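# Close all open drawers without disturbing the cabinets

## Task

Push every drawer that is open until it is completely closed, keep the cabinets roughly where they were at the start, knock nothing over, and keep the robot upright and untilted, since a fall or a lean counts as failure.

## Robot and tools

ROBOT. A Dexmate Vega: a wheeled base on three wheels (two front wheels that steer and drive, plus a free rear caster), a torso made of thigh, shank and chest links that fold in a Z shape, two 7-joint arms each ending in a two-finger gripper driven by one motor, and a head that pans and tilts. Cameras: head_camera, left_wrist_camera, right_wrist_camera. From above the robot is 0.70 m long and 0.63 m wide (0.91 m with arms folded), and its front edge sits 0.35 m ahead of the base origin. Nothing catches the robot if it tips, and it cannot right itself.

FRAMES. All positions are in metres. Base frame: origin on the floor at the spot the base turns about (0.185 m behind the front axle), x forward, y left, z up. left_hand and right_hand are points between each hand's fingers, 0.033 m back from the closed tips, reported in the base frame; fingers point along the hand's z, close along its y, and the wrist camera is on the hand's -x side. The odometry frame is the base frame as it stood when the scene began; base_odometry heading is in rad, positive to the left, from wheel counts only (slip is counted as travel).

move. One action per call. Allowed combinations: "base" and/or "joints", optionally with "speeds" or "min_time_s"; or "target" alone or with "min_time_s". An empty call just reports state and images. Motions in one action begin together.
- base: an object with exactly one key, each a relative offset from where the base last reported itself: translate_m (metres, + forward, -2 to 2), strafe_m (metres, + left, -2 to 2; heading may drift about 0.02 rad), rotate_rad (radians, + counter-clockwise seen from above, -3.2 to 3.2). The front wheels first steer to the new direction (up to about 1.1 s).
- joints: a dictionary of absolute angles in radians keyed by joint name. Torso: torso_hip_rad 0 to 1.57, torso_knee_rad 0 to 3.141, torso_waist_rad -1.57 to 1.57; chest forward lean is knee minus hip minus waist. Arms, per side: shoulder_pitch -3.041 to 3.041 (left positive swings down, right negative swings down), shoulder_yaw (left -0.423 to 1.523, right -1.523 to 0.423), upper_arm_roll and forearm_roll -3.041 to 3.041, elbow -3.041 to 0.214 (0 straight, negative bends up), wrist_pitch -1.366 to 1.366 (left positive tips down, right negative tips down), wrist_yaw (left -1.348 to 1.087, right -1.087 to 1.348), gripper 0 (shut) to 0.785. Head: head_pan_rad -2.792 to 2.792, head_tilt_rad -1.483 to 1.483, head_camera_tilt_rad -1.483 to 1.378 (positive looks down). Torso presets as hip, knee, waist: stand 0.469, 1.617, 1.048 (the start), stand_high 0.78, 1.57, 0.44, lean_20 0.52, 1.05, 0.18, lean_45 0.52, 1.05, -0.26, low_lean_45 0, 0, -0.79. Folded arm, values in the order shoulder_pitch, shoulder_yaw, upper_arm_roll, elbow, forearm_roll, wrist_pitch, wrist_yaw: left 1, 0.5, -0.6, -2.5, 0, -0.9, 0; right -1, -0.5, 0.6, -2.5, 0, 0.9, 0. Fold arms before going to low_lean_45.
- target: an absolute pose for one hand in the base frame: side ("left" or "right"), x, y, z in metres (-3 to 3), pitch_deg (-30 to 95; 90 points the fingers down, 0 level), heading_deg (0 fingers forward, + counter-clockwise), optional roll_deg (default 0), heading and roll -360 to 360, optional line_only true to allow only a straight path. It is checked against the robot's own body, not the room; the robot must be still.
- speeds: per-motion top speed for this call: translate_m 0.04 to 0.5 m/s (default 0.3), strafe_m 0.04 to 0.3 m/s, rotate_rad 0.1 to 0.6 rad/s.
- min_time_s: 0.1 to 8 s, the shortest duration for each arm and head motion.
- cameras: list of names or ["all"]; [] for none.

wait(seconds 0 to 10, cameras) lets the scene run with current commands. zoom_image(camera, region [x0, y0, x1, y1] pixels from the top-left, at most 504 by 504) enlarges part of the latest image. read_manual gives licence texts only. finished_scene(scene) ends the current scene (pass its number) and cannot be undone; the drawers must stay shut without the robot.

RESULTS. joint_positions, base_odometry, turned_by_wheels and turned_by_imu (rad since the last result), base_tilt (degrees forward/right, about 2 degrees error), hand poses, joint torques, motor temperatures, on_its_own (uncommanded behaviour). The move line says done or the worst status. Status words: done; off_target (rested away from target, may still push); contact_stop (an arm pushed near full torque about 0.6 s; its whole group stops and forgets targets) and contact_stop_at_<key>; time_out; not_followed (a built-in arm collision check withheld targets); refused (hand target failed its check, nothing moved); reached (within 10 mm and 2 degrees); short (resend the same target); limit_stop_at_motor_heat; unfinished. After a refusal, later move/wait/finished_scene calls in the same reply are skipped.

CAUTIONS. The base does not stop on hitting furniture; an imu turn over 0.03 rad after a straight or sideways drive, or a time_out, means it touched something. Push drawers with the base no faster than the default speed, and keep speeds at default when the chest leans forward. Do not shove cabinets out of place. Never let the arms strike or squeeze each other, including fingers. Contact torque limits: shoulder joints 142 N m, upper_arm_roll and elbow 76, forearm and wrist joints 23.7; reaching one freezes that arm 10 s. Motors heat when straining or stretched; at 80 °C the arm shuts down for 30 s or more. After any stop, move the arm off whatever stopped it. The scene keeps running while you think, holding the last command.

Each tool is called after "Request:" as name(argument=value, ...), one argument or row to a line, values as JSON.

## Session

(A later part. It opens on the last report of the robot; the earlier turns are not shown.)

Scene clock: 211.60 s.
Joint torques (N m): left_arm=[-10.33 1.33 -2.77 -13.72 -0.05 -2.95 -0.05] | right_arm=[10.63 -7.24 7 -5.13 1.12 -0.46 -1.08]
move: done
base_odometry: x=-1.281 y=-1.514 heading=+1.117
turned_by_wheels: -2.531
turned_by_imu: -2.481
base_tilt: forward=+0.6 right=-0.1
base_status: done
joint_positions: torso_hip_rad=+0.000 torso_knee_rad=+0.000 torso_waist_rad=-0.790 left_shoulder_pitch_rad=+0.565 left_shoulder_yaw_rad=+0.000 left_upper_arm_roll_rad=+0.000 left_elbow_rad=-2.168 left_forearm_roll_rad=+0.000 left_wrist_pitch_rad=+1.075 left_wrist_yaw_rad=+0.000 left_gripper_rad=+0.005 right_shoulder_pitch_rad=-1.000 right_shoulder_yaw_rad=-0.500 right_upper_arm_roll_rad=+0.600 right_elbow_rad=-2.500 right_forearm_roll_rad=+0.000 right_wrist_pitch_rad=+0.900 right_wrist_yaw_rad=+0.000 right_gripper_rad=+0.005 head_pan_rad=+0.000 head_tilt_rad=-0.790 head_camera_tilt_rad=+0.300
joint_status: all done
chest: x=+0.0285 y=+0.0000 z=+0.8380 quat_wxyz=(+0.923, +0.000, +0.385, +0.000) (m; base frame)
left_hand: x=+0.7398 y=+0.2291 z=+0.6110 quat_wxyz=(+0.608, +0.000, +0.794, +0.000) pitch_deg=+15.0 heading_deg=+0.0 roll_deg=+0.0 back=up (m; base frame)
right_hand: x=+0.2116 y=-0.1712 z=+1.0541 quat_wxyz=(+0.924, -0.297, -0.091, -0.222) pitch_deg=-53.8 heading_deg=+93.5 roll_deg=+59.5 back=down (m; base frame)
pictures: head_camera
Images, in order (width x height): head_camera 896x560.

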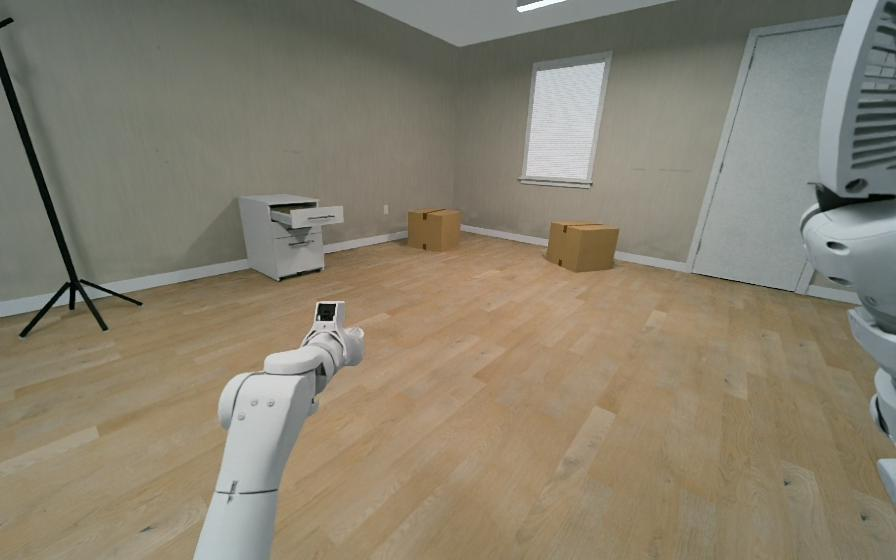

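Request:
move(
  base={"translate_m": 2.0},
  speeds={"translate_m": 0.5},
)

Request:
move(
  base={"rotate_rad": 0.907},
  cameras=["head_camera", "left_wrist_camera"],
)

Scene clock: 228.00 s.
Joint torques (N m): left_arm=[-11.12 1.53 -1.17 -11.87 0.47 -2.37 -0.38] | right_arm=[10.27 -7.62 7.23 -5.23 1.19 -0.58 -1.01]
move: done
base_odometry: x=-0.409 y=+0.286 heading=+1.116
turned_by_wheels: +0.000
turned_by_imu: +0.000
base_tilt: forward=+0.7 right=+0.0
base_status: done
joint_positions: torso_hip_rad=+0.000 torso_knee_rad=+0.000 torso_waist_rad=-0.790 left_shoulder_pitch_rad=+0.565 left_shoulder_yaw_rad=+0.000 left_upper_arm_roll_rad=+0.000 left_elbow_rad=-2.168 left_forearm_roll_rad=+0.000 left_wrist_pitch_rad=+1.075 left_wrist_yaw_rad=+0.000 left_gripper_rad=+0.005 right_shoulder_pitch_rad=-1.000 right_shoulder_yaw_rad=-0.500 right_upper_arm_roll_rad=+0.600 right_elbow_rad=-2.500 right_forearm_roll_rad=+0.000 right_wrist_pitch_rad=+0.900 right_wrist_yaw_rad=+0.000 right_gripper_rad=+0.005 head_pan_rad=+0.000 head_tilt_rad=-0.790 head_camera_tilt_rad=+0.300
joint_status: not commanded
chest: x=+0.0286 y=+0.0000 z=+0.8380 quat_wxyz=(+0.923, +0.000, +0.385, +0.000) (m; base frame)
left_hand: x=+0.7398 y=+0.2292 z=+0.6110 quat_wxyz=(+0.608, +0.000, +0.794, +0.000) pitch_deg=+15.0 heading_deg=+0.0 roll_deg=+0.0 back=up (m; base frame)
right_hand: x=+0.2117 y=-0.1712 z=+1.0541 quat_wxyz=(+0.924, -0.297, -0.091, -0.222) pitch_deg=-53.8 heading_deg=+93.5 roll_deg=+59.5 back=down (m; base frame)
pictures: none

Scene clock: 231.07 s.
Joint torques (N m): left_arm=[-9.42 3.25 -2.89 -14.07 -0.12 -0.82 -0.3] | right_arm=[10.08 -6.49 7.25 -5.19 1.11 -0.89 -1.05]
move: done
base_odometry: x=-0.408 y=+0.286 heading=+2.025
turned_by_wheels: +0.908
turned_by_imu: +0.890
base_tilt: forward=+0.7 right=+0.0
base_status: done
joint_positions: torso_hip_rad=+0.000 torso_knee_rad=+0.000 torso_waist_rad=-0.790 left_shoulder_pitch_rad=+0.565 left_shoulder_yaw_rad=+0.000 left_upper_arm_roll_rad=+0.000 left_elbow_rad=-2.168 left_forearm_roll_rad=+0.000 left_wrist_pitch_rad=+1.075 left_wrist_yaw_rad=+0.000 left_gripper_rad=+0.005 right_shoulder_pitch_rad=-1.000 right_shoulder_yaw_rad=-0.500 right_upper_arm_roll_rad=+0.600 right_elbow_rad=-2.500 right_forearm_roll_rad=+0.000 right_wrist_pitch_rad=+0.900 right_wrist_yaw_rad=+0.000 right_gripper_rad=+0.005 head_pan_rad=+0.000 head_tilt_rad=-0.790 head_camera_tilt_rad=+0.300
joint_status: not commanded
chest: x=+0.0286 y=+0.0000 z=+0.8380 quat_wxyz=(+0.923, +0.000, +0.385, +0.000) (m; base frame)
left_hand: x=+0.7398 y=+0.2292 z=+0.6110 quat_wxyz=(+0.608, +0.000, +0.794, +0.000) pitch_deg=+15.0 heading_deg=+0.0 roll_deg=+0.0 back=up (m; base frame)
right_hand: x=+0.2117 y=-0.1712 z=+1.0541 quat_wxyz=(+0.924, -0.297, -0.091, -0.222) pitch_deg=-53.8 heading_deg=+93.5 roll_deg=+59.5 back=down (m; base frame)
pictures: head_camera, left_wrist_camera
Images, in order (width x height): head_camera 896x560, left_wrist_camera 672x420.

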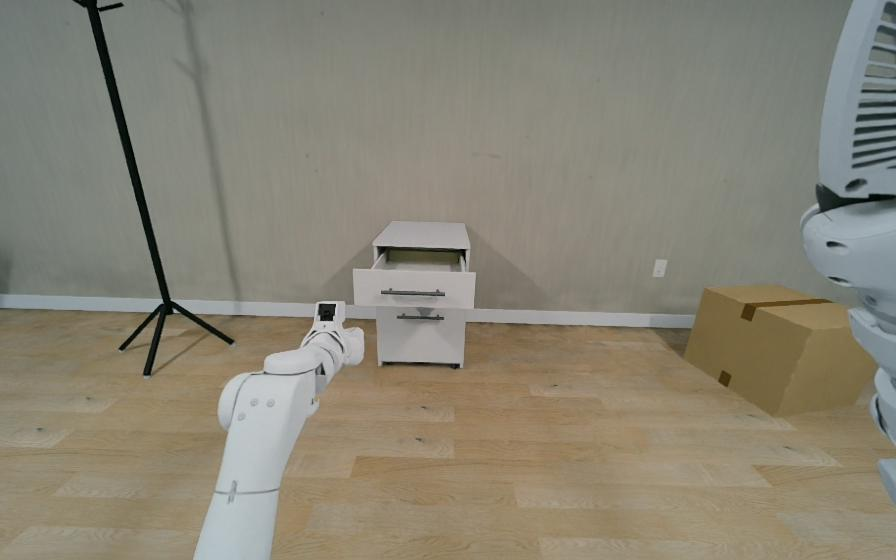

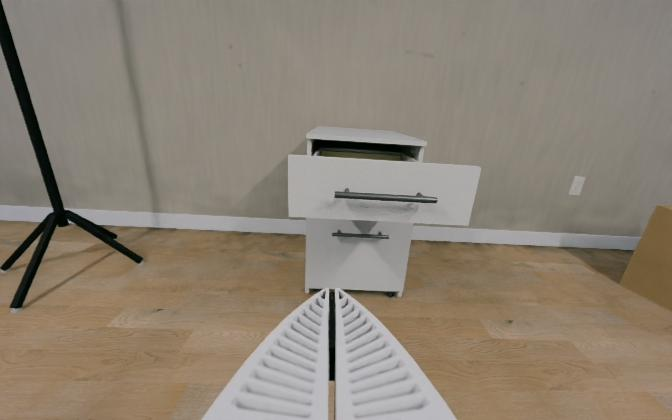

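Request:
move(
  target={"side": "left", "x": 0.74, "y": 0.14, "z": 0.611, "pitch_deg": 15, "heading_deg": 0},
)

Request:
move(
  base={"translate_m": 0.37},
)

Request:
move(
  base={"translate_m": 0.3},
  speeds={"translate_m": 0.1},
  cameras=["head_camera", "left_wrist_camera"],
)

Scene clock: 250.87 s.
Joint torques (N m): left_arm=[-15.16 -4.53 5.63 -11.31 1.45 -2.19 0.15] | right_arm=[10.4 -8.43 7.22 -5.41 1.14 -0.68 -1.02]
move: done
base_odometry: x=-0.408 y=+0.286 heading=+2.025
turned_by_wheels: +0.000
turned_by_imu: +0.001
base_tilt: forward=+0.6 right=+0.0
base_status: not commanded
joint_positions: torso_hip_rad=+0.000 torso_knee_rad=+0.000 torso_waist_rad=-0.790 left_shoulder_pitch_rad=+0.561 left_shoulder_yaw_rad=-0.132 left_upper_arm_roll_rad=+0.175 left_elbow_rad=-2.124 left_forearm_roll_rad=+0.068 left_wrist_pitch_rad=+1.050 left_wrist_yaw_rad=+0.158 left_gripper_rad=+0.005 right_shoulder_pitch_rad=-1.000 right_shoulder_yaw_rad=-0.500 right_upper_arm_roll_rad=+0.600 right_elbow_rad=-2.500 right_forearm_roll_rad=+0.000 right_wrist_pitch_rad=+0.900 right_wrist_yaw_rad=+0.000 right_gripper_rad=+0.005 head_pan_rad=+0.000 head_tilt_rad=-0.790 head_camera_tilt_rad=+0.300
joint_status: not commanded
chest: x=+0.0286 y=+0.0000 z=+0.8380 quat_wxyz=(+0.923, +0.000, +0.385, +0.000) (m; base frame)
left_hand: x=+0.7401 y=+0.1430 z=+0.6103 quat_wxyz=(+0.608, +0.000, +0.794, +0.000) pitch_deg=+15.1 heading_deg=+0.0 roll_deg=+0.0 back=up (m; base frame)
left_hand_status: reached (straight line, planned for 0.9 s): 3 mm and 0.1 deg off.
right_hand: x=+0.2117 y=-0.1712 z=+1.0541 quat_wxyz=(+0.924, -0.297, -0.091, -0.222) pitch_deg=-53.8 heading_deg=+93.5 roll_deg=+59.5 back=down (m; base frame)
pictures: none

Scene clock: 253.83 s.
Joint torques (N m): left_arm=[-18.15 -6.92 4.47 -9.86 0.61 -3.08 0.36] | right_arm=[10.95 -7.73 6.87 -5.62 1.11 -0.73 -0.93]
move: done
base_odometry: x=-0.572 y=+0.618 heading=+2.025
turned_by_wheels: +0.000
turned_by_imu: +0.001
base_tilt: forward=+0.6 right=-0.1
base_status: done
joint_positions: torso_hip_rad=+0.000 torso_knee_rad=+0.000 torso_waist_rad=-0.790 left_shoulder_pitch_rad=+0.561 left_shoulder_yaw_rad=-0.137 left_upper_arm_roll_rad=+0.181 left_elbow_rad=-2.123 left_forearm_roll_rad=+0.070 left_wrist_pitch_rad=+1.049 left_wrist_yaw_rad=+0.163 left_gripper_rad=+0.005 right_shoulder_pitch_rad=-1.000 right_shoulder_yaw_rad=-0.500 right_upper_arm_roll_rad=+0.600 right_elbow_rad=-2.500 right_forearm_roll_rad=+0.000 right_wrist_pitch_rad=+0.900 right_wrist_yaw_rad=+0.000 right_gripper_rad=+0.005 head_pan_rad=+0.000 head_tilt_rad=-0.790 head_camera_tilt_rad=+0.300
joint_status: not commanded
chest: x=+0.0286 y=+0.0000 z=+0.8380 quat_wxyz=(+0.923, +0.000, +0.385, +0.000) (m; base frame)
left_hand: x=+0.7399 y=+0.1401 z=+0.6106 quat_wxyz=(+0.608, +0.000, +0.794, +0.000) pitch_deg=+15.0 heading_deg=+0.0 roll_deg=+0.0 back=up (m; base frame)
right_hand: x=+0.2117 y=-0.1712 z=+1.0541 quat_wxyz=(+0.924, -0.297, -0.091, -0.222) pitch_deg=-53.8 heading_deg=+93.5 roll_deg=+59.5 back=down (m; base frame)
pictures: none

Scene clock: 257.67 s.
Joint torques (N m): left_arm=[-12.63 -1.05 2.29 -11.09 0.01 -3.63 0.18] | right_arm=[10.25 -7.62 6.96 -5.31 1.11 -0.39 -1.01]
move: done
base_odometry: x=-0.704 y=+0.887 heading=+2.025
turned_by_wheels: +0.000
turned_by_imu: +0.001
base_tilt: forward=+0.7 right=+0.0
base_status: done
joint_positions: torso_hip_rad=+0.000 torso_knee_rad=+0.000 torso_waist_rad=-0.790 left_shoulder_pitch_rad=+0.561 left_shoulder_yaw_rad=-0.137 left_upper_arm_roll_rad=+0.181 left_elbow_rad=-2.123 left_forearm_roll_rad=+0.070 left_wrist_pitch_rad=+1.049 left_wrist_yaw_rad=+0.163 left_gripper_rad=+0.005 right_shoulder_pitch_rad=-1.000 right_shoulder_yaw_rad=-0.500 right_upper_arm_roll_rad=+0.600 right_elbow_rad=-2.500 right_forearm_roll_rad=+0.000 right_wrist_pitch_rad=+0.900 right_wrist_yaw_rad=+0.000 right_gripper_rad=+0.005 head_pan_rad=+0.000 head_tilt_rad=-0.790 head_camera_tilt_rad=+0.300
joint_status: not commanded
chest: x=+0.0286 y=+0.0000 z=+0.8380 quat_wxyz=(+0.923, +0.000, +0.385, +0.000) (m; base frame)
left_hand: x=+0.7399 y=+0.1400 z=+0.6106 quat_wxyz=(+0.608, +0.000, +0.794, +0.000) pitch_deg=+15.0 heading_deg=+0.0 roll_deg=+0.0 back=up (m; base frame)
right_hand: x=+0.2117 y=-0.1712 z=+1.0541 quat_wxyz=(+0.924, -0.297, -0.091, -0.222) pitch_deg=-53.8 heading_deg=+93.5 roll_deg=+59.5 back=down (m; base frame)
pictures: head_camera, left_wrist_camera
Images, in order (width x height): head_camera 896x560, left_wrist_camera 672x420.

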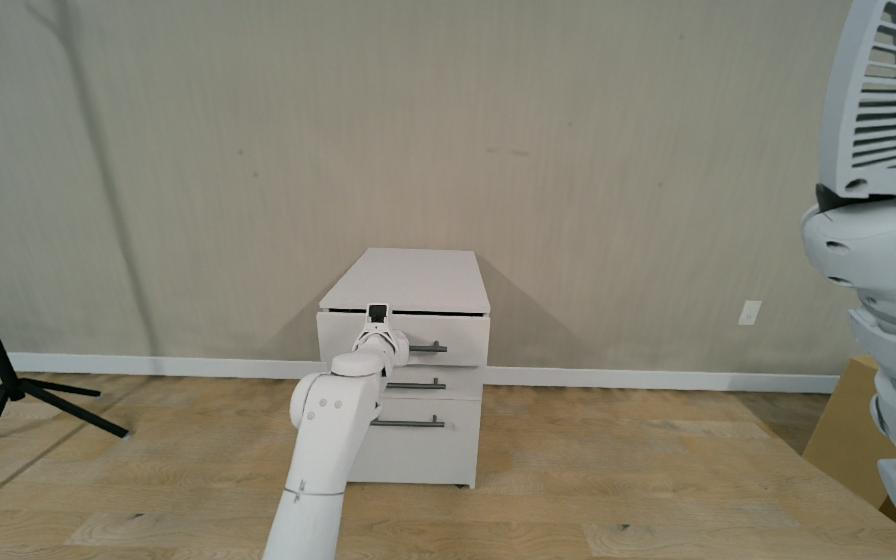

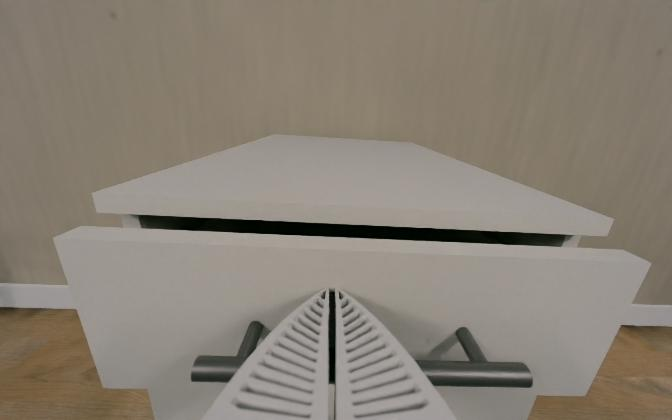

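Request:
move(
  base={"translate_m": 0.045},
  speeds={"translate_m": 0.04},
  cameras=["head_camera", "left_wrist_camera"],
)

Scene clock: 265.13 s.
Joint torques (N m): left_arm=[-12.41 -2.56 1.04 -10.38 -0.23 -2.75 0.37] | right_arm=[10.03 -6.92 7.11 -5.73 1.22 -0.89 -0.87]
move: done
base_odometry: x=-0.724 y=+0.927 heading=+2.026
turned_by_wheels: +0.000
turned_by_imu: +0.001
base_tilt: forward=+0.7 right=-0.1
base_status: done
joint_positions: torso_hip_rad=+0.000 torso_knee_rad=+0.000 torso_waist_rad=-0.790 left_shoulder_pitch_rad=+0.561 left_shoulder_yaw_rad=-0.137 left_upper_arm_roll_rad=+0.182 left_elbow_rad=-2.123 left_forearm_roll_rad=+0.070 left_wrist_pitch_rad=+1.049 left_wrist_yaw_rad=+0.163 left_gripper_rad=+0.005 right_shoulder_pitch_rad=-1.000 right_shoulder_yaw_rad=-0.500 right_upper_arm_roll_rad=+0.600 right_elbow_rad=-2.500 right_forearm_roll_rad=+0.000 right_wrist_pitch_rad=+0.900 right_wrist_yaw_rad=+0.000 right_gripper_rad=+0.005 head_pan_rad=+0.000 head_tilt_rad=-0.790 head_camera_tilt_rad=+0.300
joint_status: not commanded
chest: x=+0.0285 y=+0.0000 z=+0.8380 quat_wxyz=(+0.923, +0.000, +0.385, +0.000) (m; base frame)
left_hand: x=+0.7399 y=+0.1399 z=+0.6107 quat_wxyz=(+0.609, +0.000, +0.794, +0.000) pitch_deg=+15.0 heading_deg=+0.0 roll_deg=+0.0 back=up (m; base frame)
right_hand: x=+0.2116 y=-0.1712 z=+1.0541 quat_wxyz=(+0.924, -0.297, -0.091, -0.222) pitch_deg=-53.8 heading_deg=+93.5 roll_deg=+59.5 back=down (m; base frame)
pictures: head_camera, left_wrist_camera
Images, in order (width x height): head_camera 896x560, left_wrist_camera 672x420.

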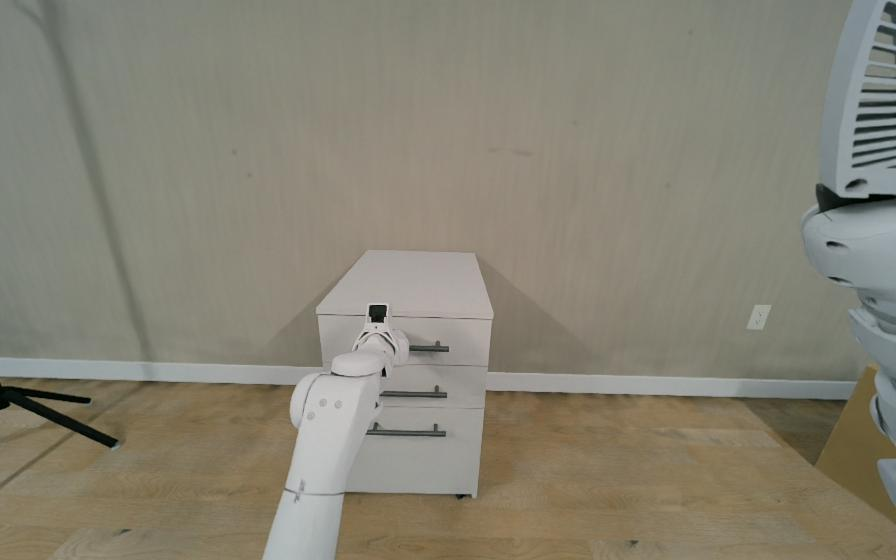

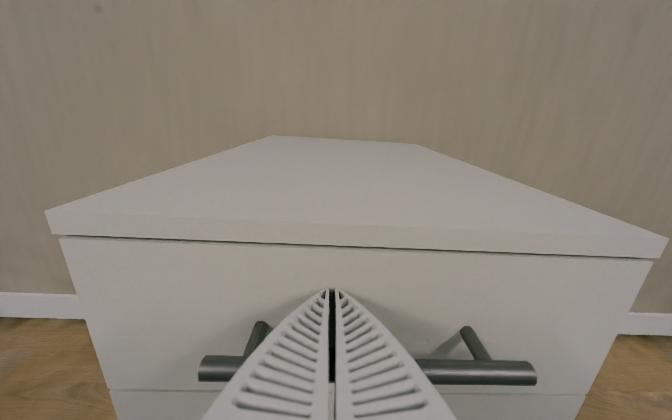

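Request:
move(
  base={"translate_m": 0.02},
  speeds={"translate_m": 0.04},
  cameras=["head_camera", "left_wrist_camera"],
)

Scene clock: 270.63 s.
Joint torques (N m): left_arm=[-19.48 -2.79 -0.37 -6.41 -0.09 -4.83 -0.63] | right_arm=[10.53 -7.43 7.29 -5.34 1.2 -0.92 -1.07]
move: done
base_odometry: x=-0.733 y=+0.945 heading=+2.027
turned_by_wheels: +0.001
turned_by_imu: +0.002
base_tilt: forward=+0.7 right=+0.0
base_status: done
joint_positions: torso_hip_rad=+0.000 torso_knee_rad=+0.000 torso_waist_rad=-0.790 left_shoulder_pitch_rad=+0.561 left_shoulder_yaw_rad=-0.137 left_upper_arm_roll_rad=+0.182 left_elbow_rad=-2.123 left_forearm_roll_rad=+0.070 left_wrist_pitch_rad=+1.050 left_wrist_yaw_rad=+0.163 left_gripper_rad=+0.005 right_shoulder_pitch_rad=-1.000 right_shoulder_yaw_rad=-0.500 right_upper_arm_roll_rad=+0.600 right_elbow_rad=-2.500 right_forearm_roll_rad=+0.000 right_wrist_pitch_rad=+0.900 right_wrist_yaw_rad=+0.000 right_gripper_rad=+0.005 head_pan_rad=+0.000 head_tilt_rad=-0.790 head_camera_tilt_rad=+0.300
joint_status: not commanded
chest: x=+0.0284 y=+0.0000 z=+0.8380 quat_wxyz=(+0.923, +0.000, +0.385, +0.000) (m; base frame)
left_hand: x=+0.7397 y=+0.1400 z=+0.6107 quat_wxyz=(+0.608, +0.000, +0.794, +0.000) pitch_deg=+15.1 heading_deg=+0.0 roll_deg=+0.0 back=up (m; base frame)
right_hand: x=+0.2114 y=-0.1712 z=+1.0542 quat_wxyz=(+0.924, -0.297, -0.091, -0.222) pitch_deg=-53.8 heading_deg=+93.5 roll_deg=+59.4 back=down (m; base frame)
pictures: head_camera, left_wrist_camera
Images, in order (width x height): head_camera 896x560, left_wrist_camera 672x420.

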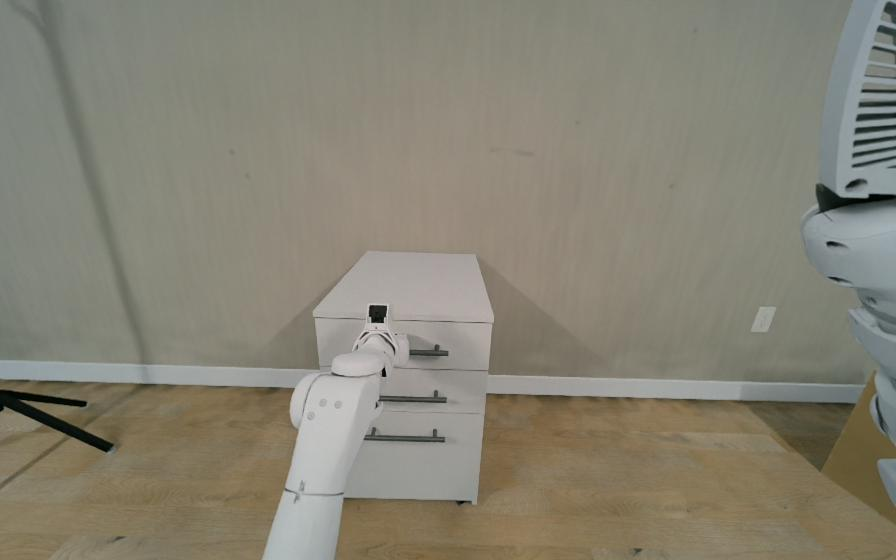

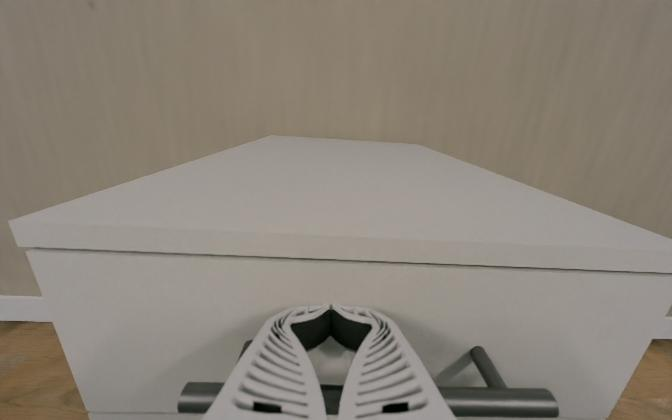

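Request:
move(
  base={"translate_m": -0.12},
  cameras=["head_camera", "left_wrist_camera"],
)

Scene clock: 280.03 s.
Joint torques (N m): left_arm=[-14.72 -0.87 -0.67 -12.21 0.28 -2.15 0.08] | right_arm=[10.77 -7.31 7.02 -4.64 1.3 -0.98 -1.14]
move: done
base_odometry: x=-0.680 y=+0.838 heading=+2.026
turned_by_wheels: +0.000
turned_by_imu: -0.001
base_tilt: forward=+0.7 right=-0.1
base_status: done
joint_positions: torso_hip_rad=+0.000 torso_knee_rad=+0.000 torso_waist_rad=-0.790 left_shoulder_pitch_rad=+0.561 left_shoulder_yaw_rad=-0.137 left_upper_arm_roll_rad=+0.182 left_elbow_rad=-2.123 left_forearm_roll_rad=+0.070 left_wrist_pitch_rad=+1.049 left_wrist_yaw_rad=+0.163 left_gripper_rad=+0.005 right_shoulder_pitch_rad=-1.000 right_shoulder_yaw_rad=-0.500 right_upper_arm_roll_rad=+0.600 right_elbow_rad=-2.500 right_forearm_roll_rad=+0.000 right_wrist_pitch_rad=+0.900 right_wrist_yaw_rad=+0.000 right_gripper_rad=+0.005 head_pan_rad=+0.000 head_tilt_rad=-0.790 head_camera_tilt_rad=+0.300
joint_status: not commanded
chest: x=+0.0285 y=+0.0000 z=+0.8380 quat_wxyz=(+0.923, +0.000, +0.385, +0.000) (m; base frame)
left_hand: x=+0.7399 y=+0.1399 z=+0.6107 quat_wxyz=(+0.609, +0.000, +0.794, +0.000) pitch_deg=+15.0 heading_deg=+0.0 roll_deg=+0.0 back=up (m; base frame)
right_hand: x=+0.2116 y=-0.1712 z=+1.0541 quat_wxyz=(+0.924, -0.297, -0.091, -0.222) pitch_deg=-53.8 heading_deg=+93.5 roll_deg=+59.5 back=down (m; base frame)
pictures: head_camera, left_wrist_camera
Images, in order (width x height): head_camera 896x560, left_wrist_camera 672x420.

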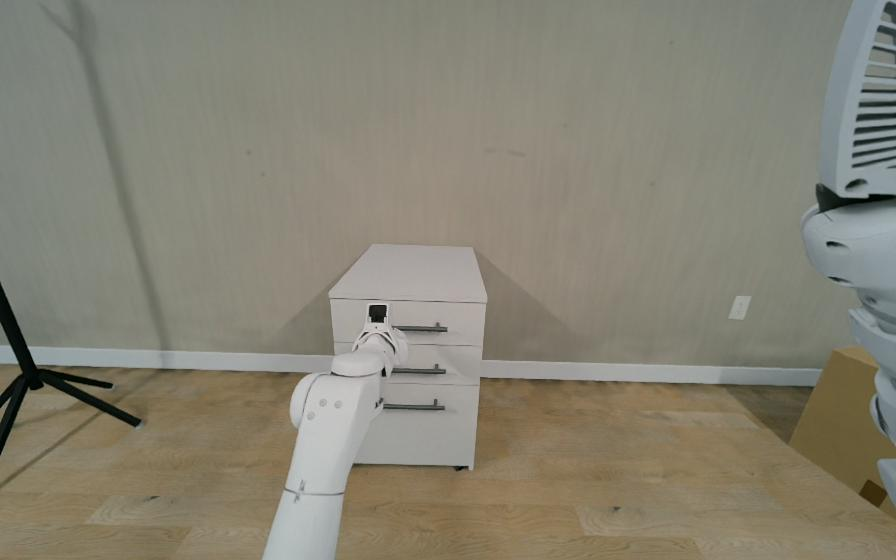

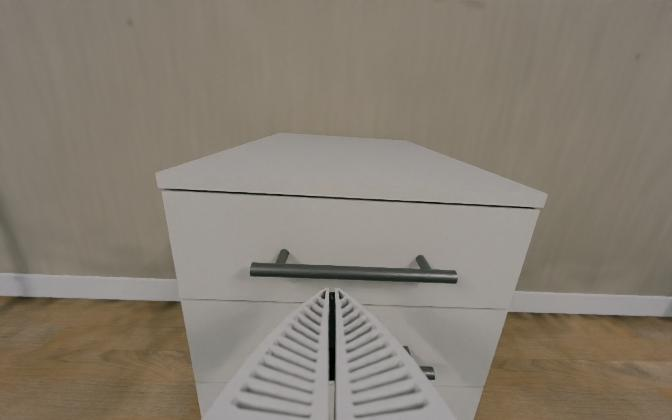

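Request:
finished_scene(
  scene=2,
)

The scene is finished: the task was done.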